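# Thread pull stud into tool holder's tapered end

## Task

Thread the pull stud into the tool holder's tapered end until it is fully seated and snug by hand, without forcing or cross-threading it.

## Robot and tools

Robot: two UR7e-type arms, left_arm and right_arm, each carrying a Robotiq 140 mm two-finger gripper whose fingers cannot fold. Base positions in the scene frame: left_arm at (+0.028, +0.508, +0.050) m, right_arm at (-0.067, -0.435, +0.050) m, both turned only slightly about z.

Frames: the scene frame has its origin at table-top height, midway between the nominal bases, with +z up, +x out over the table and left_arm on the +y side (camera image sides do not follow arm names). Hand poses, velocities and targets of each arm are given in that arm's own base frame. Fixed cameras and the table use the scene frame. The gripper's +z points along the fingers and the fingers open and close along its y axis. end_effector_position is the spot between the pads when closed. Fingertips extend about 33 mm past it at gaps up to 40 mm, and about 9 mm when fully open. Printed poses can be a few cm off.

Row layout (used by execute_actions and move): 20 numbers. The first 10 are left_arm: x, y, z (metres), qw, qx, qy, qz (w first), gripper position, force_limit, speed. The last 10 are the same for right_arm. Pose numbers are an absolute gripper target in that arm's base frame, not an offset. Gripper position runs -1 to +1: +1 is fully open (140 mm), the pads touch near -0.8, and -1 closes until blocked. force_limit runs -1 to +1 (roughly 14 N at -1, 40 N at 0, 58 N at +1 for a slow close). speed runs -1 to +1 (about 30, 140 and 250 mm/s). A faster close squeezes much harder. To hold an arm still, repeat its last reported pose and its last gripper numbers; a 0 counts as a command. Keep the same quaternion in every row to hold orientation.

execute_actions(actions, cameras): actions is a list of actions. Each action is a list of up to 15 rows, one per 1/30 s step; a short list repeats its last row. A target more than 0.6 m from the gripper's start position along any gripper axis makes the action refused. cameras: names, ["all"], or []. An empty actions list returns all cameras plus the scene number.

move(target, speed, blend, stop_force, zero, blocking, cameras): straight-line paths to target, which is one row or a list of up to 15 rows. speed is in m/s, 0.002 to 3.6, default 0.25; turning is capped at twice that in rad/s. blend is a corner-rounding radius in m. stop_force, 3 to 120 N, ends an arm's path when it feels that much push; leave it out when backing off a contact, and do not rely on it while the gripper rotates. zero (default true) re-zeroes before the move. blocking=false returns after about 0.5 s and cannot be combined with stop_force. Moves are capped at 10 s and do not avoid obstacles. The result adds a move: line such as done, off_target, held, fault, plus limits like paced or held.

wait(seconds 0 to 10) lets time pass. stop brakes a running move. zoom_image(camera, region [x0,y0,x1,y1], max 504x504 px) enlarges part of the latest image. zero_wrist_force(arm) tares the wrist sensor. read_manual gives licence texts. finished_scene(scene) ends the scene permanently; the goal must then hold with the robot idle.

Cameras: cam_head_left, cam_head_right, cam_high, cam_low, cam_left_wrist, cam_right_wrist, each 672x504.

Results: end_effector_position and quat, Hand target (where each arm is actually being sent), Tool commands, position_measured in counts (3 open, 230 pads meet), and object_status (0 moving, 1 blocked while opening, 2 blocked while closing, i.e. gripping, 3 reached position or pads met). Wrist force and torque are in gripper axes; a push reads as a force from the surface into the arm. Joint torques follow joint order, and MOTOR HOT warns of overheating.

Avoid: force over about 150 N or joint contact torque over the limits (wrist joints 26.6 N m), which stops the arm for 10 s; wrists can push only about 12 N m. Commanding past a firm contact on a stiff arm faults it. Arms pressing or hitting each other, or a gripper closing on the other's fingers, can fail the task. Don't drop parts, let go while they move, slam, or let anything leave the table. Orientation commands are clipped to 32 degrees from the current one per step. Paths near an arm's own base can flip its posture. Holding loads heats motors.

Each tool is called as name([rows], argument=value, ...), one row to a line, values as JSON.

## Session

execute_actions(actions=[])

Scene clock: 0.00 s.
left_arm: end_effector_position=(+0.1357, +0.0020, +0.3243) position_measured=3 object_status=3 end_effector_quat_wxyz=(+0.678, -0.075, -0.663, +0.310) | right_arm: end_effector_position=(+0.3914, +0.1795, +0.1970) position_measured=3 object_status=3 end_effector_quat_wxyz=(+0.063, +0.860, +0.288, +0.417)
Joint positions: left_arm=[-0.083 -1.361 1.865 -0.383 -1.967 0.588] | right_arm=[0.033 -2.196 2.688 -2.928 -1.464 2.578]
Joint velocities: within noise
Joint torques (N m): no reading
Wrist force (N): no reading
Wrist torque (N m): no reading
Wrist force, peak (N): no reading
Hand target: left_arm +0.1357, +0.0020, +0.3243; +0.678, -0.075, -0.663, +0.310 | right_arm +0.3914, +0.1795, +0.1970; +0.063, +0.860, +0.288, +0.417
Tool commands: left_gripper/position=+1.0 left_gripper/force_limit=+1.0 left_gripper/speed=+1.0 right_gripper/position=+1.0 right_gripper/force_limit=+1.0 right_gripper/speed=+1.0

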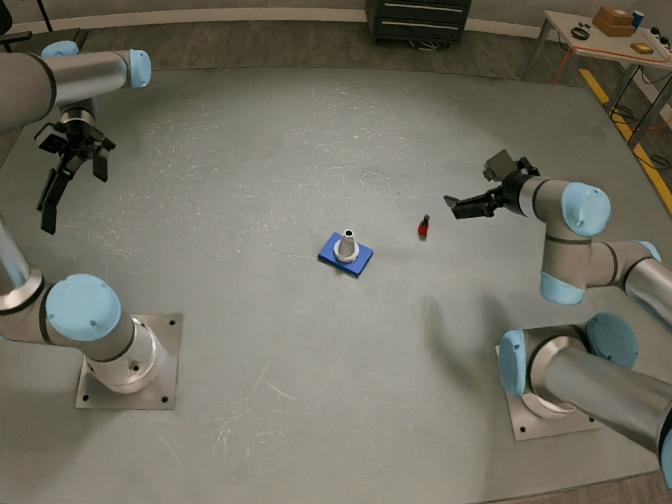

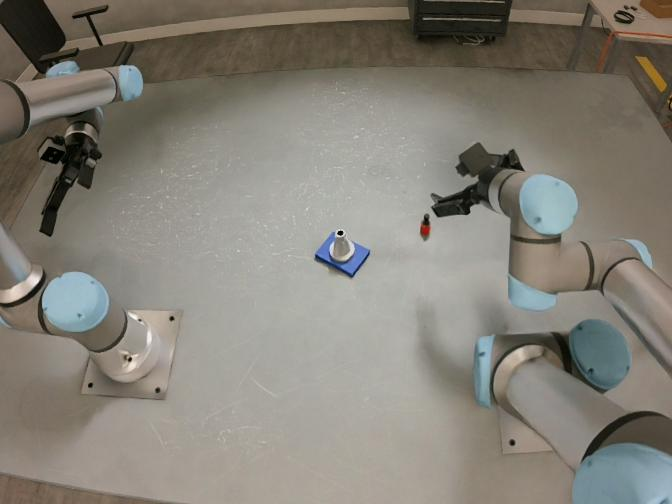

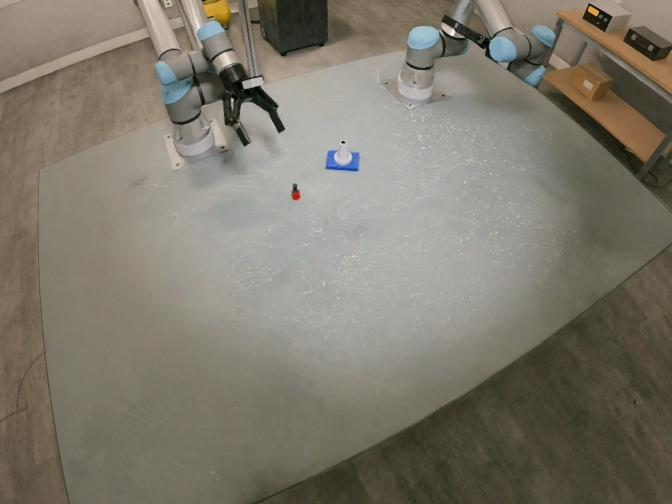

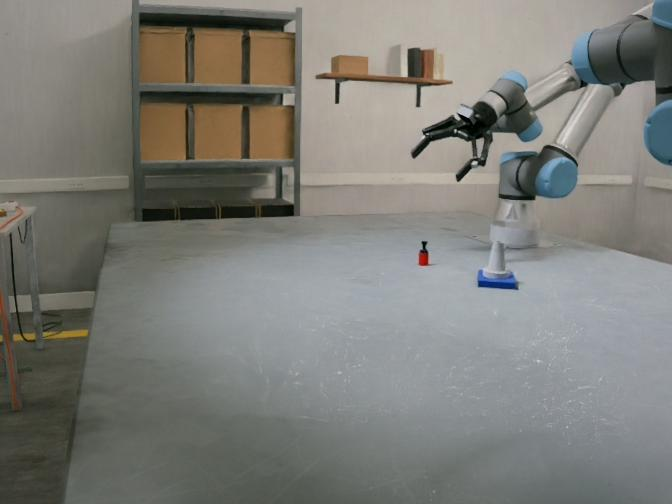

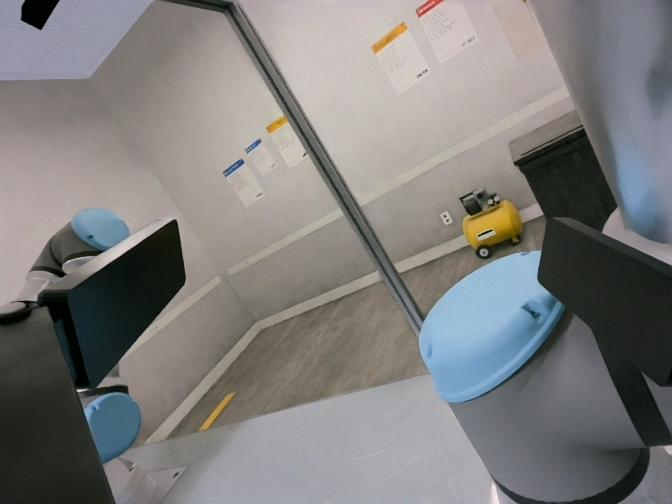

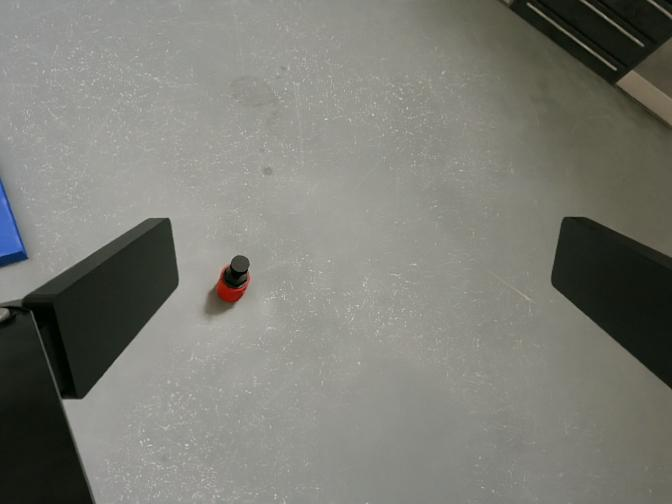

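move([
  [0.25,-0.05,0.35,0.678,-0.075,-0.663,0.310,1,1,1,0.41,0.28,0.33,0,1,0,0,1,1,1],
  [0.41,-0.27,0.2,0.5,0.5,-0.5,0.5,1,1,1,0.42,0.32,0.36,0,1,0,0,1,1,1],
  [0.41,-0.27,0.06,0.5,0.5,-0.5,0.5,1,1,1,0.42,0.32,0.36,0,1,0,0,1,1,1],
], speed=0.4, blend=0.03, cameras=["cam_right_wrist","cam_left_wrist","cam_high"])

Scene clock: 19.23 s.
left_arm: end_effector_position=(+0.3633, -0.2048, +0.2429) position_measured=3 object_status=3 end_effector_quat_wxyz=(+0.579, +0.345, -0.576, +0.463) | right_arm: end_effector_position=(+0.4181, +0.3126, +0.3543) position_measured=3 object_status=3 end_effector_quat_wxyz=(+0.000, +1.000, +0.000, +0.000)
Joint positions: left_arm=[-0.103 -1.116 1.774 -0.279 -2.87 0.501] | right_arm=[0.384 -1.522 1.32 -1.369 -1.571 3.525]
Joint torques (N m): left_arm=[9.91 -29.69 -22.97 -1.04 -1.37 -1.84] | right_arm=[-6.87 -36.8 -19.37 -4.12 0.82 -0.26]
Wrist force (N): left_arm=[-0.4 1.5 -0.2] | right_arm=[-1.6 0.2 -0.4]
Wrist torque (N m): left_arm=[0.12 0.13 -0.10] | right_arm=[0.10 0.14 0.25]
Wrist force, peak (N): left_arm=[-5.6 -1.2 3.0] | right_arm=[-0.7 0.3 -2.1]
Hand target: left_arm +0.3634, -0.2048, +0.2428; +0.579, +0.345, -0.576, +0.463 | right_arm +0.4181, +0.3125, +0.3544; +0.000, +1.000, +0.000, +0.000
Off the commanded pose: left_arm 0.200 m, 22 deg | right_arm 0.010 m, 0 deg.
move: held (left_arm; a check stopped the path), off_target (right_arm; braked when a check withheld steps of left_arm); path passed 1 of 3 targets; limits=held
pose unreachable (left arm): on one or more control steps of this call, first in action 0 (counted from 0), this arm could not follow its commanded pose, so it was not sent that pose on those steps. It may still have moved: this result reports where it is.
cause: moving toward the commanded pose would bring two parts of the arm too close to each other (its gripper and another part of the arm, with joints 4 (wrist 1) to 6 (wrist 3) between them, 4 mm apart when it was first held).
Images, in order (width x height): cam_high 672x504, cam_left_wrist 672x504, cam_right_wrist 672x504.

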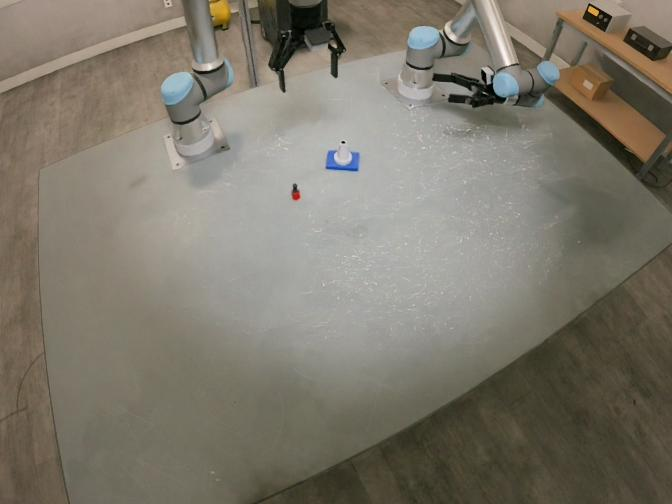

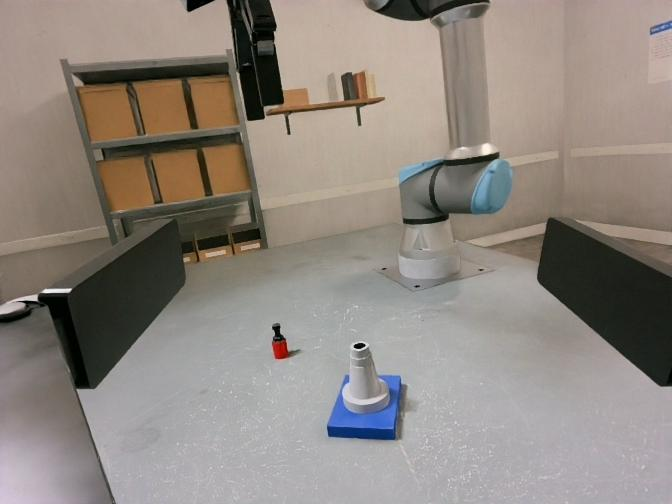

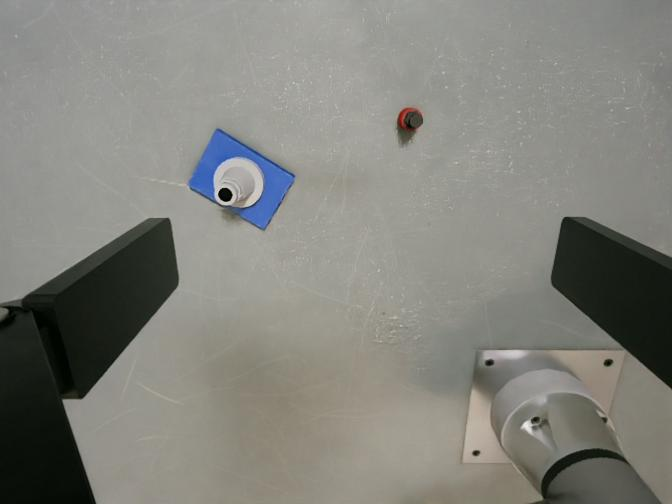

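move(target=[0.42,-0.25,0.15,0.579,0.345,-0.576,0.463,1,1,1,0.438,0.238,0.1,0,1,0,0,0.2,1,0], speed=0.3, cameras=["cam_right_wrist","cam_left_wrist"])

zoom_image(camera="cam_right_wrist", region=[266, 100, 406, 240])

zoom_image(camera="cam_left_wrist", region=[200, 250, 400, 450])

Scene clock: 32.30 s.
left_arm: end_effector_position=(+0.4200, -0.2500, +0.1500) position_measured=3 object_status=3 end_effector_quat_wxyz=(+0.579, +0.345, -0.576, +0.463) | right_arm: end_effector_position=(+0.4380, +0.2380, +0.1000) position_measured=104 object_status=3 end_effector_quat_wxyz=(+0.000, +1.000, +0.000, +0.000)
Joint positions: left_arm=[-0.179 -0.847 1.623 -0.265 -2.938 0.637] | right_arm=[0.227 -1.501 1.964 -2.034 -1.571 3.369]
Joint torques (N m): left_arm=[9.88 -47.13 -10.11 -1.18 3.2 -1.81] | right_arm=[6.77 -35.99 -17.05 -4.47 0.63 0.92]
Wrist force (N): left_arm=[-0.5 1.4 -0.8] | right_arm=[-2.0 0.1 -1.2]
Wrist torque (N m): left_arm=[0.06 0.13 -0.11] | right_arm=[0.11 0.18 0.27]
Wrist force, peak (N): left_arm=[1.0 2.3 -0.7] | right_arm=[-1.9 -0.7 -4.3]
Hand target: left_arm +0.4200, -0.2500, +0.1500; +0.579, +0.345, -0.576, +0.463 | right_arm +0.4380, +0.2380, +0.1000; +0.000, +1.000, +0.000, +0.000
Off the commanded pose: left_arm 0.000 m, 0 deg | right_arm 0.000 m, 0 deg.
move: done
Images, in order (width x height): cam_left_wrist 672x504, cam_right_wrist 672x504.

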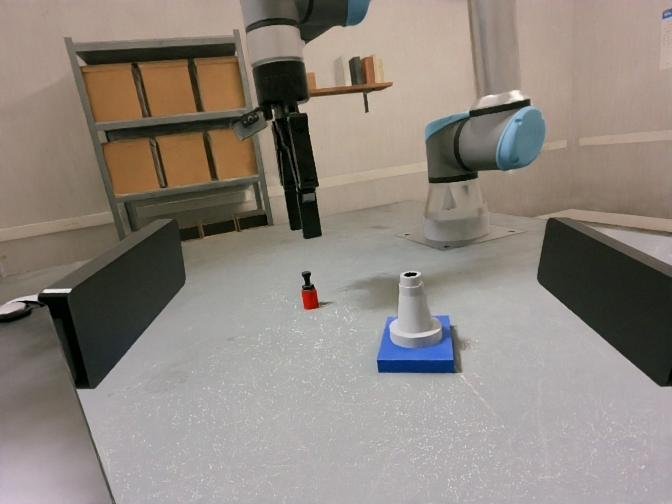

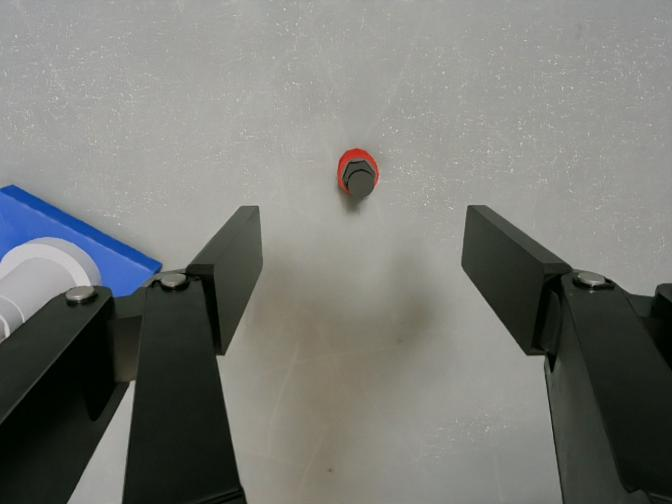

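Scaled by 3.600 from the camera's 672x504 image, which has a finer 960x720 frame.

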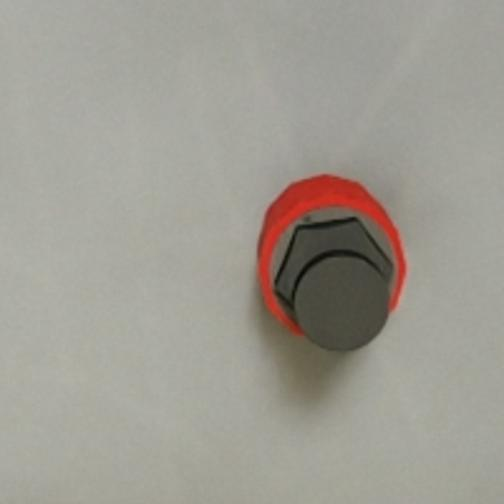

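Scaled by 2.520 from the camera's 672x504 image, which has a finer 960x720 frame.

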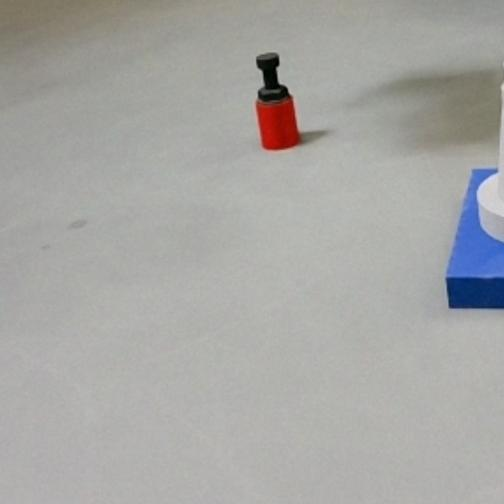

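move(target=[0.42,-0.25,0.15,0.579,0.345,-0.576,0.463,1,1,1,0.451,0.2345,0.06,0,0.983,-0.182,0,-0.2,1,0], speed=0.15, cameras=["cam_right_wrist"])

zoom_image(camera="cam_right_wrist", region=[256, 150, 456, 350])

Scene clock: 45.80 s.
left_arm: end_effector_position=(+0.4200, -0.2500, +0.1500) position_measured=3 object_status=3 end_effector_quat_wxyz=(+0.579, +0.345, -0.576, +0.463) | right_arm: end_effector_position=(+0.4509, +0.2344, +0.0599) position_measured=154 object_status=3 end_effector_quat_wxyz=(+0.000, +0.983, -0.182, +0.000)
Joint positions: left_arm=[-0.179 -0.847 1.623 -0.265 -2.938 0.637] | right_arm=[0.214 -1.427 1.998 -2.142 -1.571 3.722]
Joint torques (N m): left_arm=[10.2 -40.82 -8.85 -0.92 3.15 -1.76] | right_arm=[6.37 -40.98 -30.96 -1.22 -1.98 0.08]
Wrist force (N): left_arm=[-0.5 1.5 -0.5] | right_arm=[-1.9 0.4 -0.9]
Wrist torque (N m): left_arm=[0.08 0.14 -0.10] | right_arm=[0.12 0.18 0.40]
Wrist force, peak (N): left_arm=[-0.3 1.9 -0.3] | right_arm=[-2.2 -0.3 -1.5]
Hand target: left_arm +0.4200, -0.2500, +0.1500; +0.579, +0.345, -0.576, +0.463 | right_arm +0.4510, +0.2345, +0.0600; +0.000, +0.983, -0.182, +0.000
Off the commanded pose: left_arm 0.000 m, 0 deg | right_arm 0.000 m, 0 deg.
move: done
Images, in order (width x height): cam_right_wrist 672x504.

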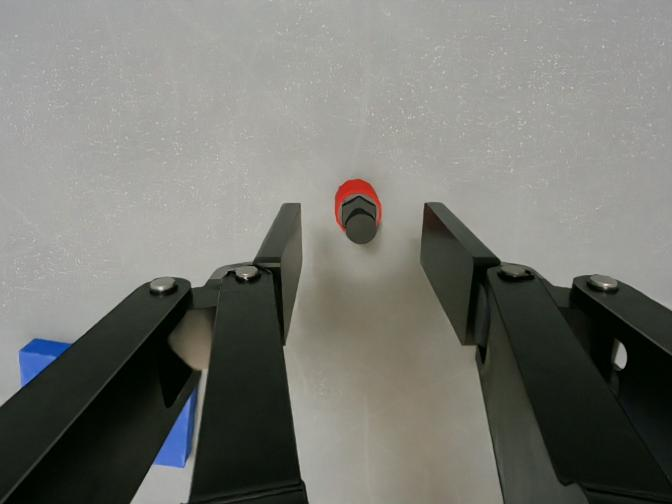

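Scaled by 2.520 from the camera's 672x504 image, which has a finer 960x720 frame.

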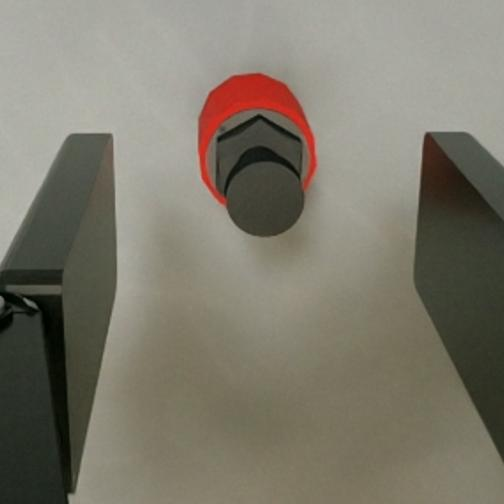

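move(target=[0.42,-0.25,0.15,0.579,0.345,-0.576,0.463,1,1,1,0.450,0.2338,0.019,0,0.983,-0.182,0,-0.2,1,0], speed=0.08, cameras=["cam_right_wrist","cam_left_wrist"])

zoom_image(camera="cam_right_wrist", region=[286, 180, 436, 330])

zoom_image(camera="cam_left_wrist", region=[270, 230, 370, 330])

Scene clock: 58.17 s.
left_arm: end_effector_position=(+0.4200, -0.2500, +0.1500) position_measured=3 object_status=3 end_effector_quat_wxyz=(+0.579, +0.345, -0.576, +0.463) | right_arm: end_effector_position=(+0.4499, +0.2338, +0.0189) position_measured=154 object_status=3 end_effector_quat_wxyz=(+0.000, +0.983, -0.182, +0.000)
Joint positions: left_arm=[-0.179 -0.847 1.623 -0.265 -2.938 0.637] | right_arm=[0.213 -1.366 2.053 -2.257 -1.571 3.721]
Joint torques (N m): left_arm=[9.9 -51.83 -9.19 -1 3.26 -1.79] | right_arm=[-6.97 -42.24 -30.4 -2.13 -1.69 -0.99]
Wrist force (N): left_arm=[-0.3 1.5 -0.5] | right_arm=[-1.9 0.4 -1.0]
Wrist torque (N m): left_arm=[0.10 0.09 -0.10] | right_arm=[0.14 0.16 0.37]
Wrist force, peak (N): left_arm=[-0.6 1.8 -0.3] | right_arm=[-2.0 0.7 -2.0]
Hand target: left_arm +0.4200, -0.2500, +0.1500; +0.579, +0.345, -0.576, +0.463 | right_arm +0.4500, +0.2338, +0.0190; +0.000, +0.983, -0.182, +0.000
Off the commanded pose: left_arm 0.000 m, 0 deg | right_arm 0.000 m, 0 deg.
move: done
Images, in order (width x height): cam_left_wrist 672x504, cam_right_wrist 672x504.

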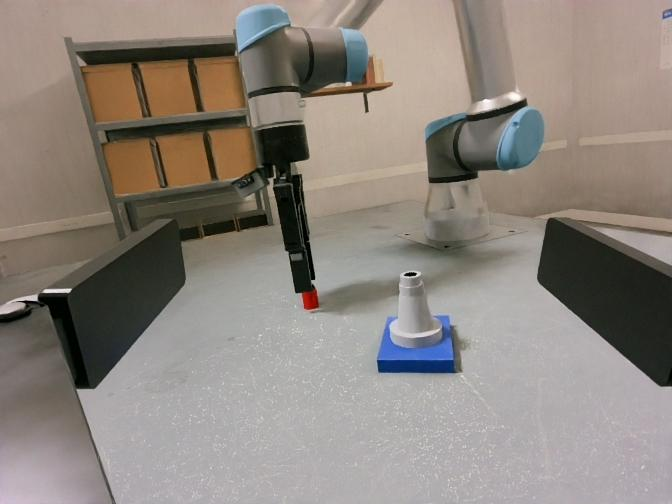

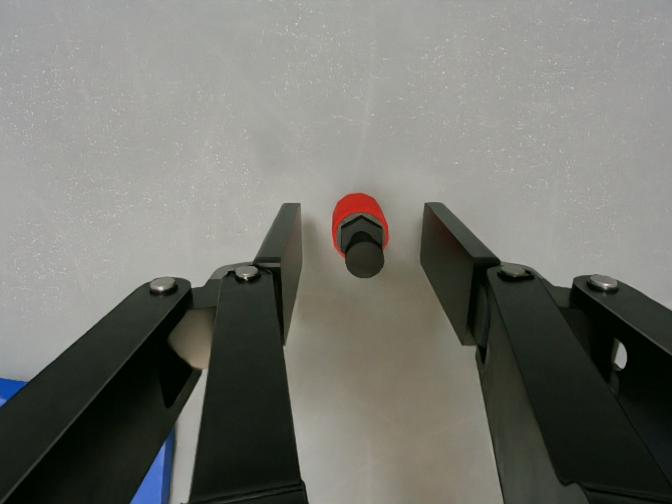

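Scaled by 3.360 from the camera's 672x504 image, which has a finer 960x720 frame.

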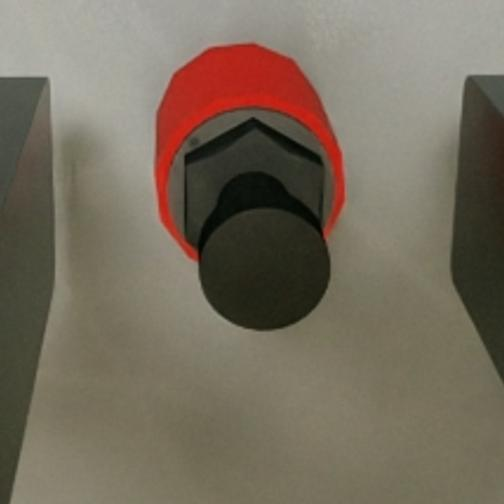

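Scaled by 5.040 from the camera's 672x504 image, which has a finer 960x720 frame.

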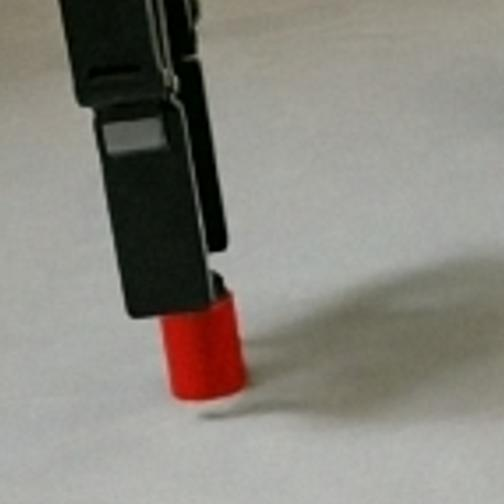

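move(target=[0.42,-0.25,0.15,0.579,0.345,-0.576,0.463,1,1,1,0.450,0.2338,0.019,0,0.983,-0.182,0,-1,0.5,-1])

wait(seconds=1, cameras=["cam_left_wrist","cam_right_wrist"])

zoom_image(camera="cam_left_wrist", region=[270, 230, 370, 330])

zoom_image(camera="cam_right_wrist", region=[286, 180, 436, 330])

Scene clock: 65.93 s.
left_arm: end_effector_position=(+0.4200, -0.2500, +0.1500) position_measured=3 object_status=3 end_effector_quat_wxyz=(+0.579, +0.345, -0.576, +0.463) | right_arm: end_effector_position=(+0.4500, +0.2338, +0.0190) position_measured=208 object_status=0 end_effector_quat_wxyz=(+0.000, +0.983, -0.182, +0.000)
Joint positions: left_arm=[-0.179 -0.847 1.623 -0.265 -2.938 0.637] | right_arm=[0.213 -1.367 2.053 -2.257 -1.571 3.721]
Joint torques (N m): left_arm=[9.9 -52.89 -9.58 -0.73 3.32 -1.69] | right_arm=[6.25 -38.07 -26.86 -3.53 1.49 0.15]
Wrist force (N): left_arm=[-0.5 1.4 -0.6] | right_arm=[-3.0 0.8 -8.3]
Wrist torque (N m): left_arm=[0.08 0.14 -0.10] | right_arm=[0.11 0.12 0.37]
Wrist force, peak (N): left_arm=[-0.5 1.8 -0.7] | right_arm=[-3.3 0.9 -8.5]
Hand target: left_arm +0.4200, -0.2500, +0.1500; +0.579, +0.345, -0.576, +0.463 | right_arm +0.4500, +0.2338, +0.0190; +0.000, +0.983, -0.182, +0.000
Off the commanded pose: left_arm 0.000 m, 0 deg | right_arm 0.000 m, 0 deg.
move: done

Scene clock: 66.93 s.
left_arm: end_effector_position=(+0.4200, -0.2500, +0.1500) position_measured=3 object_status=3 end_effector_quat_wxyz=(+0.579, +0.345, -0.576, +0.463) | right_arm: end_effector_position=(+0.4500, +0.2338, +0.0190) position_measured=208 object_status=2 end_effector_quat_wxyz=(+0.000, +0.983, -0.182, +0.000)
Joint positions: left_arm=[-0.179 -0.847 1.623 -0.265 -2.938 0.637] | right_arm=[0.213 -1.367 2.053 -2.257 -1.571 3.721]
Joint torques (N m): left_arm=[9.56 -52.92 -9.01 -0.87 3.34 -1.64] | right_arm=[6.09 -31.97 -22.24 -2.86 1.5 0.22]
Wrist force (N): left_arm=[-0.4 1.4 -0.4] | right_arm=[-3.0 0.8 -8.0]
Wrist torque (N m): left_arm=[0.08 0.12 -0.09] | right_arm=[0.12 0.13 0.37]
Wrist force, peak (N): left_arm=[-0.6 1.6 -0.5] | right_arm=[-3.1 0.8 -8.2]
Hand target: left_arm +0.4200, -0.2500, +0.1500; +0.579, +0.345, -0.576, +0.463 | right_arm +0.4500, +0.2338, +0.0190; +0.000, +0.983, -0.182, +0.000
Tool commands: left_gripper/position=+1.0 left_gripper/force_limit=+1.0 left_gripper/speed=+1.0 right_gripper/position=-1.0 right_gripper/force_limit=+0.5 right_gripper/speed=-1.0
Off the commanded pose: left_arm 0.000 m, 0 deg | right_arm 0.000 m, 0 deg.
wait: 1.00 s; at rest by 0.17 s
Images, in order (width x height): cam_left_wrist 672x504, cam_right_wrist 672x504.

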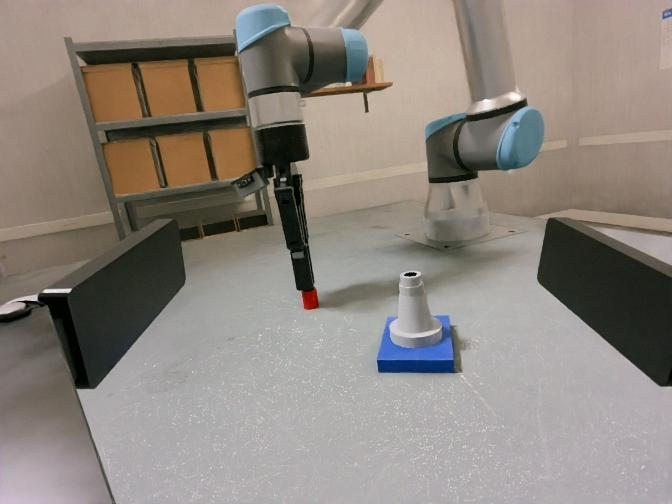

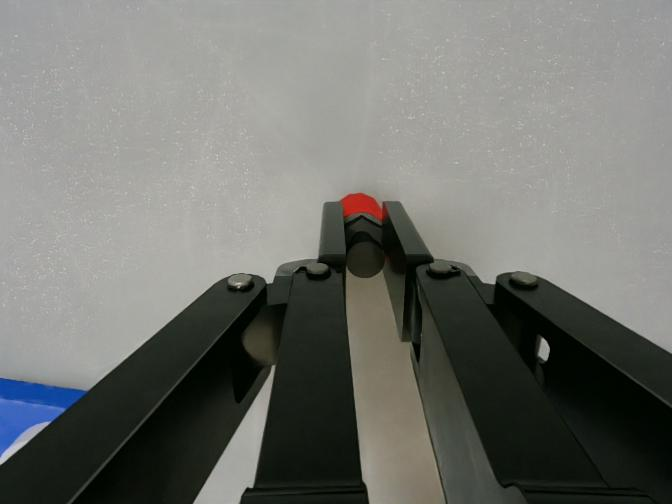

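Scaled by 5.040 from the camera's 672x504 image, which has a finer 960x720 frame.

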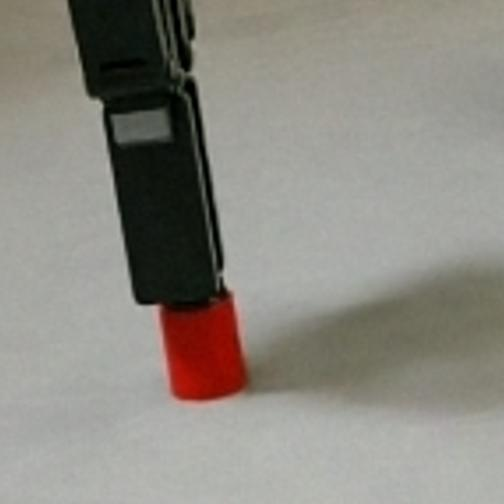

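Scaled by 3.360 from the camera's 672x504 image, which has a finer 960x720 frame.

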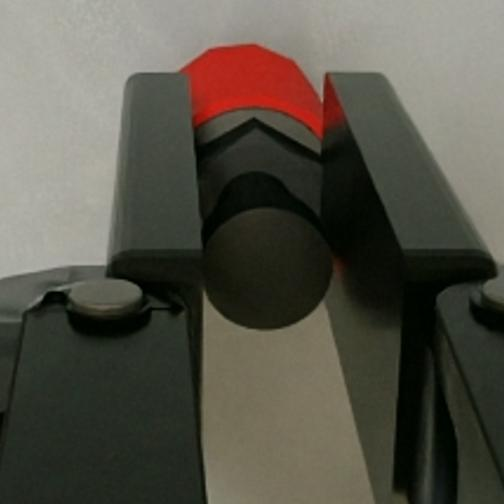

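move([
  [0.42,-0.25,0.15,0.579,0.345,-0.576,0.463,1,1,1,0.45,0.2338,0.16,0,0.983,-0.182,0,-1,0.5,-1],
  [0.42,-0.25,0.15,0.579,0.345,-0.576,0.463,1,1,1,0.44,0.27,0.17,0,0.688,0.725,0,-1,0.5,-1],
  [0.42,-0.25,0.15,0.579,0.345,-0.576,0.463,1,1,1,0.43,0.31,0.17,0,-0.233,0.972,0,-1,0.5,-1],
  [0.42,-0.25,0.15,0.579,0.345,-0.576,0.463,1,1,1,0.42,0.35,0.17,0,-0.9455,0.3256,0,-1,0.5,-1],
  [0.42,-0.25,0.15,0.579,0.345,-0.576,0.463,1,1,1,0.41,0.4,0.17,0,-0.788,-0.6157,0,-1,0.5,-1],
  [0.42,-0.25,0.15,0.579,0.345,-0.576,0.463,1,1,1,0.397,0.4445,0.17,0,0.0872,-0.9962,0,-1,0.5,-1],
], speed=[0.1,0.7,0.7,0.7,0.7,0.7], blend=0.01, cameras=["cam_right_wrist","cam_left_wrist"])

Scene clock: 117.23 s.
left_arm: end_effector_position=(+0.4200, -0.2500, +0.1500) position_measured=3 object_status=3 end_effector_quat_wxyz=(+0.579, +0.345, -0.576, +0.463) | right_arm: end_effector_position=(+0.3970, +0.4446, +0.1700) position_measured=208 object_status=2 end_effector_quat_wxyz=(+0.000, -0.087, +0.996, +0.000)
Joint positions: left_arm=[-0.179 -0.847 1.623 -0.265 -2.938 0.637] | right_arm=[0.616 -1.332 1.575 -1.814 -1.571 -5.841]
Joint torques (N m): left_arm=[10.11 -52.54 -9.13 -0.96 3.26 -1.57] | right_arm=[-8.1 -36.89 -21.14 -2.29 0.12 -0.68]
Wrist force (N): left_arm=[-0.5 1.3 -0.5] | right_arm=[-1.6 0.3 -0.6]
Wrist torque (N m): left_arm=[0.05 0.13 -0.10] | right_arm=[0.10 0.10 0.21]
Wrist force, peak (N): left_arm=[-0.6 1.8 -0.5] | right_arm=[-3.2 0.7 -8.4]
Hand target: left_arm +0.4200, -0.2500, +0.1500; +0.579, +0.345, -0.576, +0.463 | right_arm +0.3970, +0.4445, +0.1700; +0.000, -0.087, +0.996, +0.000
Off the commanded pose: left_arm 0.000 m, 0 deg | right_arm 0.000 m, 0 deg.
move: done
Images, in order (width x height): cam_left_wrist 672x504, cam_right_wrist 672x504.

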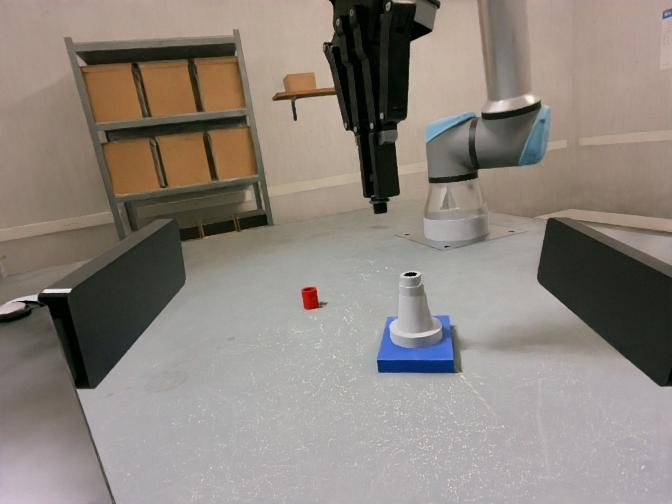

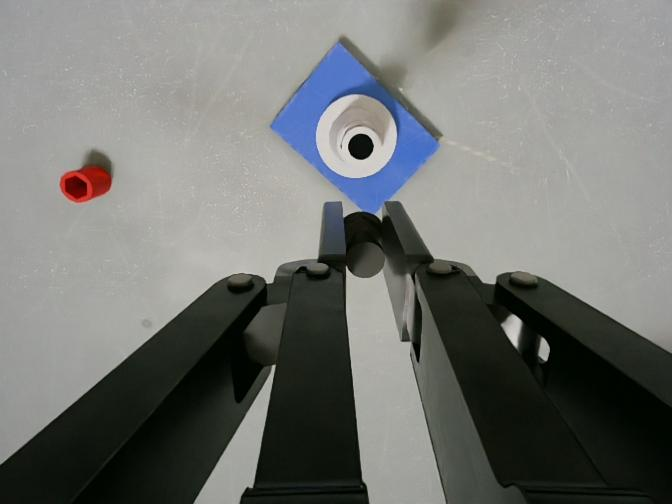

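move(target=[0.42,-0.25,0.15,0.579,0.345,-0.576,0.463,1,1,1,0.3695,0.445,0.112,0,0.0872,-0.9962,0,-1,0.5,-1], speed=0.1, cameras=["cam_right_wrist","cam_left_wrist"])

zoom_image(camera="cam_left_wrist", region=[340, 180, 480, 380])

zoom_image(camera="cam_right_wrist", region=[280, 180, 440, 300])

Scene clock: 128.00 s.
left_arm: end_effector_position=(+0.4200, -0.2500, +0.1500) position_measured=3 object_status=3 end_effector_quat_wxyz=(+0.579, +0.345, -0.576, +0.463) | right_arm: end_effector_position=(+0.3694, +0.4450, +0.1119) position_measured=208 object_status=2 end_effector_quat_wxyz=(+0.000, -0.087, +0.996, +0.000)
Joint positions: left_arm=[-0.179 -0.847 1.623 -0.265 -2.938 0.637] | right_arm=[0.645 -1.329 1.727 -1.969 -1.571 -5.812]
Joint torques (N m): left_arm=[9.39 -52.37 -8.9 -0.86 3.22 -1.51] | right_arm=[-8.82 -40.21 -28.86 -2.09 -1.26 -1.15]
Wrist force (N): left_arm=[-0.4 1.3 -0.7] | right_arm=[-1.5 0.7 -0.8]
Wrist torque (N m): left_arm=[0.06 0.12 -0.10] | right_arm=[0.19 0.04 0.19]
Wrist force, peak (N): left_arm=[-0.3 1.7 -0.9] | right_arm=[-2.5 0.0 -2.2]
Hand target: left_arm +0.4200, -0.2500, +0.1500; +0.579, +0.345, -0.576, +0.463 | right_arm +0.3695, +0.4450, +0.1120; +0.000, -0.087, +0.996, +0.000
Off the commanded pose: left_arm 0.000 m, 0 deg | right_arm 0.000 m, 0 deg.
move: done
Images, in order (width x height): cam_left_wrist 672x504, cam_right_wrist 672x504.

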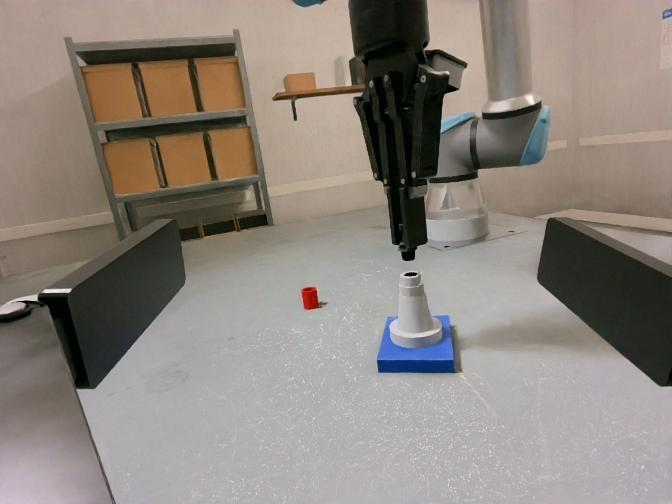

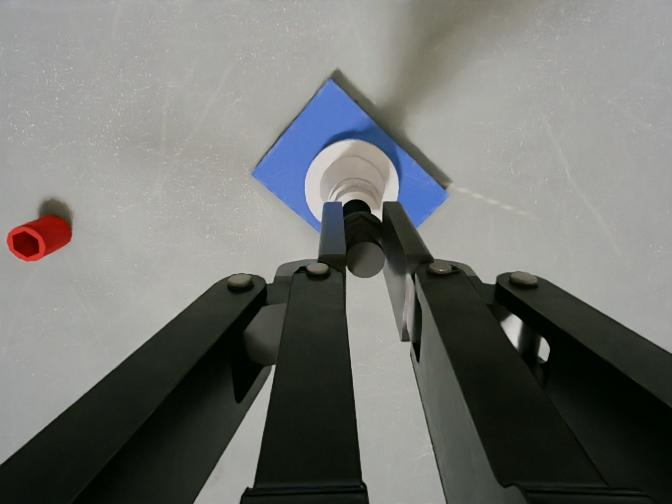

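Scaled by 2.520 from the camera's 672x504 image, which has a finer 960x720 frame.

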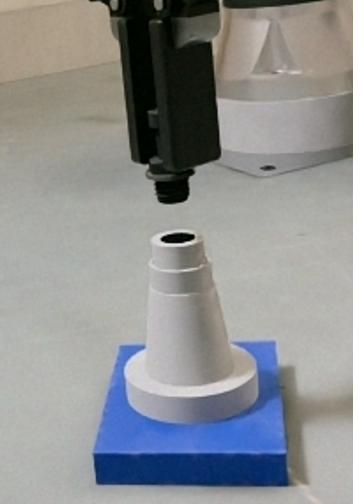

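Scaled by 3.150 from the camera's 672x504 image, which has a finer 960x720 frame.

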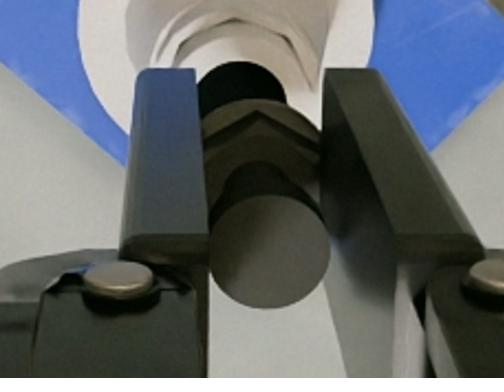

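move(target=[0.42,-0.25,0.15,0.579,0.345,-0.576,0.463,1,1,1,0.3685,0.445,0.102,0,0.0872,-0.9962,0,-1,0.5,-1], speed=0.03, cameras=["cam_right_wrist","cam_left_wrist"])

zoom_image(camera="cam_left_wrist", region=[370, 220, 450, 300])

zoom_image(camera="cam_right_wrist", region=[310, 160, 410, 240])

move(target=[0.42,-0.25,0.15,0.579,0.345,-0.576,0.463,1,1,1,0.3685,0.445,0.092,0,0.0872,-0.9962,0,-1,0.5,-1], speed=0.005, stop_force=4, cameras=["cam_left_wrist"])

zoom_image(camera="cam_left_wrist", region=[370, 220, 450, 300])

Scene clock: 144.07 s.
left_arm: end_effector_position=(+0.4200, -0.2500, +0.1500) position_measured=3 object_status=3 end_effector_quat_wxyz=(+0.579, +0.345, -0.576, +0.463) | right_arm: end_effector_position=(+0.3685, +0.4450, +0.1018) position_measured=208 object_status=2 end_effector_quat_wxyz=(+0.000, -0.087, +0.996, +0.000)
Joint positions: left_arm=[-0.179 -0.847 1.623 -0.265 -2.938 0.637] | right_arm=[0.646 -1.321 1.745 -1.995 -1.571 -5.811]
Joint torques (N m): left_arm=[9.34 -52.75 -8.87 -1.01 3.27 -1.38] | right_arm=[7.2 -34.73 -31.92 -1.16 1.54 1.1]
Wrist force (N): left_arm=[-0.2 1.3 -0.3] | right_arm=[-1.7 0.6 -1.1]
Wrist torque (N m): left_arm=[0.05 0.09 -0.10] | right_arm=[0.18 0.07 0.18]
Wrist force, peak (N): left_arm=[-0.6 1.7 -0.5] | right_arm=[-1.6 0.6 -1.5]
Hand target: left_arm +0.4200, -0.2500, +0.1500; +0.579, +0.345, -0.576, +0.463 | right_arm +0.3685, +0.4450, +0.1020; +0.000, -0.087, +0.996, +0.000
Off the commanded pose: left_arm 0.000 m, 0 deg | right_arm 0.000 m, 0 deg.
move: done
Images, in order (width x height): cam_left_wrist 672x504, cam_right_wrist 672x504.

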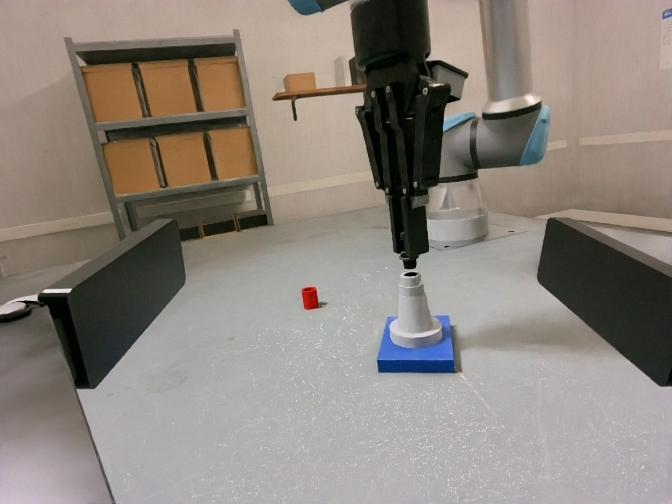

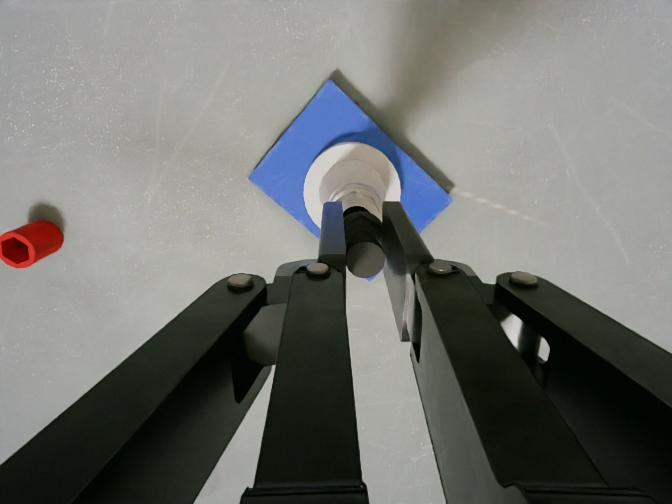

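Scaled by 6.300 from the camera's 672x504 image, which has a finer 960x720 frame.

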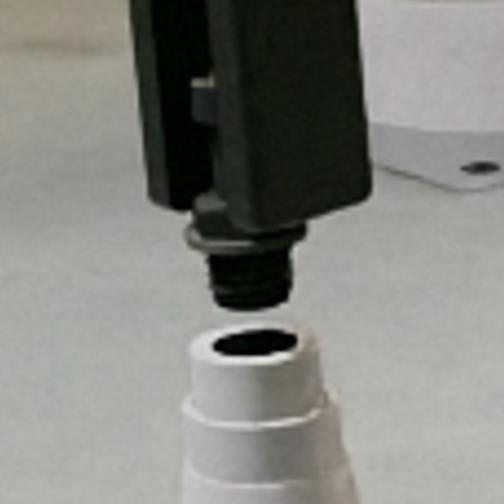

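Scaled by 5.040 from the camera's 672x504 image, which has a finer 960x720 frame.

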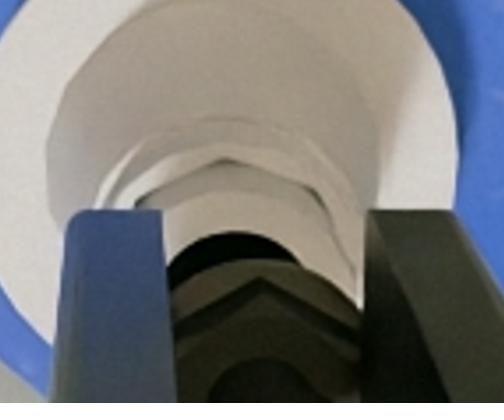

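Scene clock: 146.70 s.
left_arm: end_effector_position=(+0.4200, -0.2500, +0.1500) position_measured=3 object_status=3 end_effector_quat_wxyz=(+0.579, +0.345, -0.576, +0.463) | right_arm: end_effector_position=(+0.3685, +0.4450, +0.0919) position_measured=208 object_status=2 end_effector_quat_wxyz=(+0.000, -0.087, +0.996, +0.000)
Joint positions: left_arm=[-0.179 -0.847 1.623 -0.265 -2.938 0.637] | right_arm=[0.646 -1.311 1.76 -2.02 -1.571 -5.811]
Joint torques (N m): left_arm=[9.66 -52.39 -9.36 -0.84 3.13 -1.6] | right_arm=[3.16 -31.61 -27.07 -1.07 1.64 -0.24]
Wrist force (N): left_arm=[-0.5 1.4 -0.3] | right_arm=[-1.5 0.7 -1.5]
Wrist torque (N m): left_arm=[0.06 0.14 -0.10] | right_arm=[0.20 0.04 0.18]
Wrist force, peak (N): left_arm=[-0.5 1.8 -0.6] | right_arm=[-1.5 0.7 -1.5]
Hand target: left_arm +0.4200, -0.2500, +0.1500; +0.579, +0.345, -0.576, +0.463 | right_arm +0.3685, +0.4450, +0.0920; +0.000, -0.087, +0.996, +0.000
Off the commanded pose: left_arm 0.000 m, 0 deg | right_arm 0.000 m, 0 deg.
move: done
Images, in order (width x height): cam_left_wrist 672x504.

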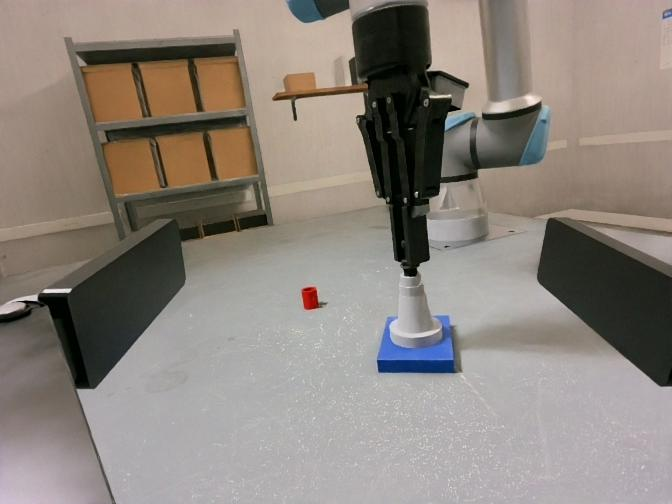

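Scaled by 6.300 from the camera's 672x504 image, which has a finer 960x720 frame.

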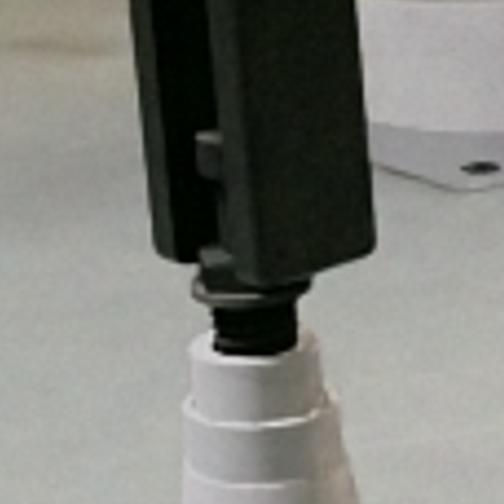

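move(target=[0.42,-0.25,0.15,0.579,0.345,-0.576,0.463,1,1,1,0.3685,0.445,0.080,0,0.0872,-0.9962,0,-1,0.5,-1], speed=0.005, stop_force=4, cameras=["cam_left_wrist","cam_right_wrist"])

zoom_image(camera="cam_left_wrist", region=[370, 220, 450, 300])

zoom_image(camera="cam_right_wrist", region=[310, 160, 410, 240])

Scene clock: 156.57 s.
left_arm: end_effector_position=(+0.4200, -0.2500, +0.1500) position_measured=3 object_status=3 end_effector_quat_wxyz=(+0.579, +0.345, -0.576, +0.463) | right_arm: end_effector_position=(+0.3686, +0.4451, +0.0919) position_measured=208 object_status=2 end_effector_quat_wxyz=(+0.000, -0.087, +0.996, +0.000)
Joint positions: left_arm=[-0.179 -0.847 1.623 -0.265 -2.938 0.637] | right_arm=[0.646 -1.311 1.76 -2.02 -1.571 -5.811]
Joint torques (N m): left_arm=[9.65 -52.9 -9.1 -0.89 3.29 -1.46] | right_arm=[-2.87 -44.92 -30.86 -0.92 1.57 -0.13]
Wrist force (N): left_arm=[-0.4 1.6 -0.4] | right_arm=[-2.1 0.1 -4.9]
Wrist torque (N m): left_arm=[0.11 0.10 -0.09] | right_arm=[0.21 0.04 0.19]
Wrist force, peak (N): left_arm=[-0.9 1.6 -0.8] | right_arm=[0.2 -2.8 -13.9]
Hand target: left_arm +0.4200, -0.2500, +0.1500; +0.579, +0.345, -0.576, +0.463 | right_arm +0.3686, +0.4451, +0.0919; +0.000, -0.087, +0.996, +0.000
Off the commanded pose: left_arm 0.000 m, 0 deg | right_arm 0.012 m, 0 deg.
move: contact (right_arm)
Images, in order (width x height): cam_left_wrist 672x504, cam_right_wrist 672x504.

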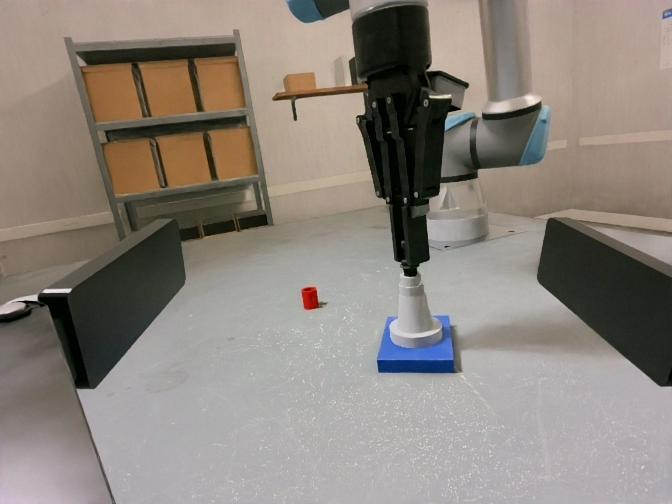

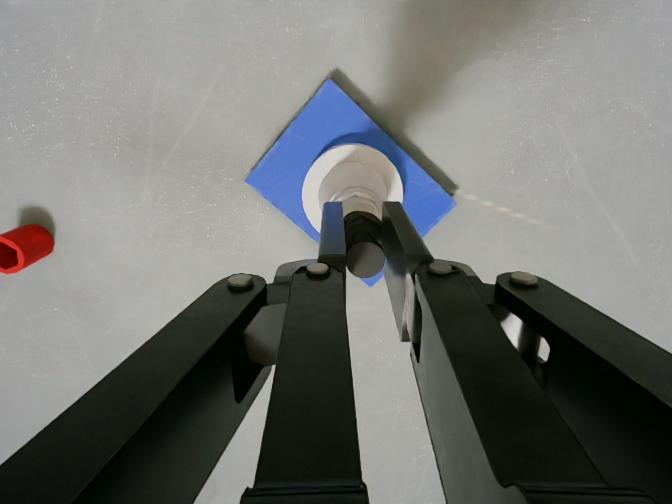

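Scaled by 6.300 from the camera's 672x504 image, which has a finer 960x720 frame.

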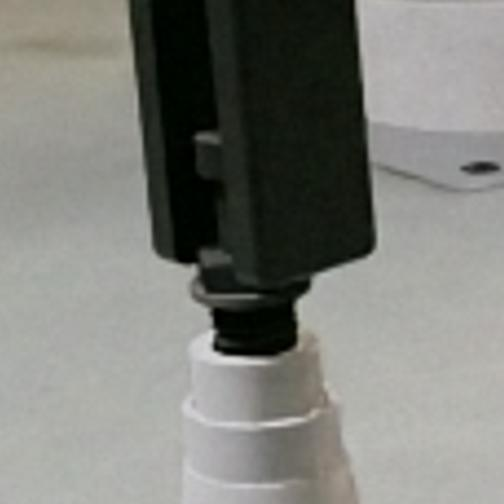

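Scaled by 5.040 from the camera's 672x504 image, which has a finer 960x720 frame.

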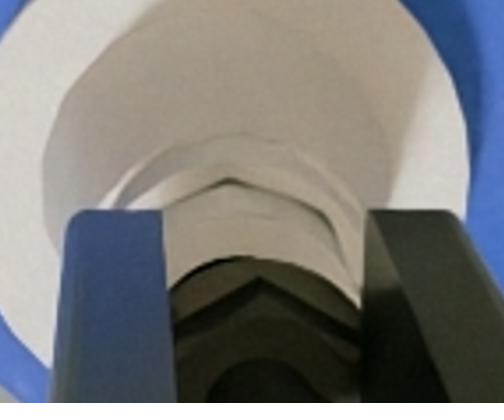

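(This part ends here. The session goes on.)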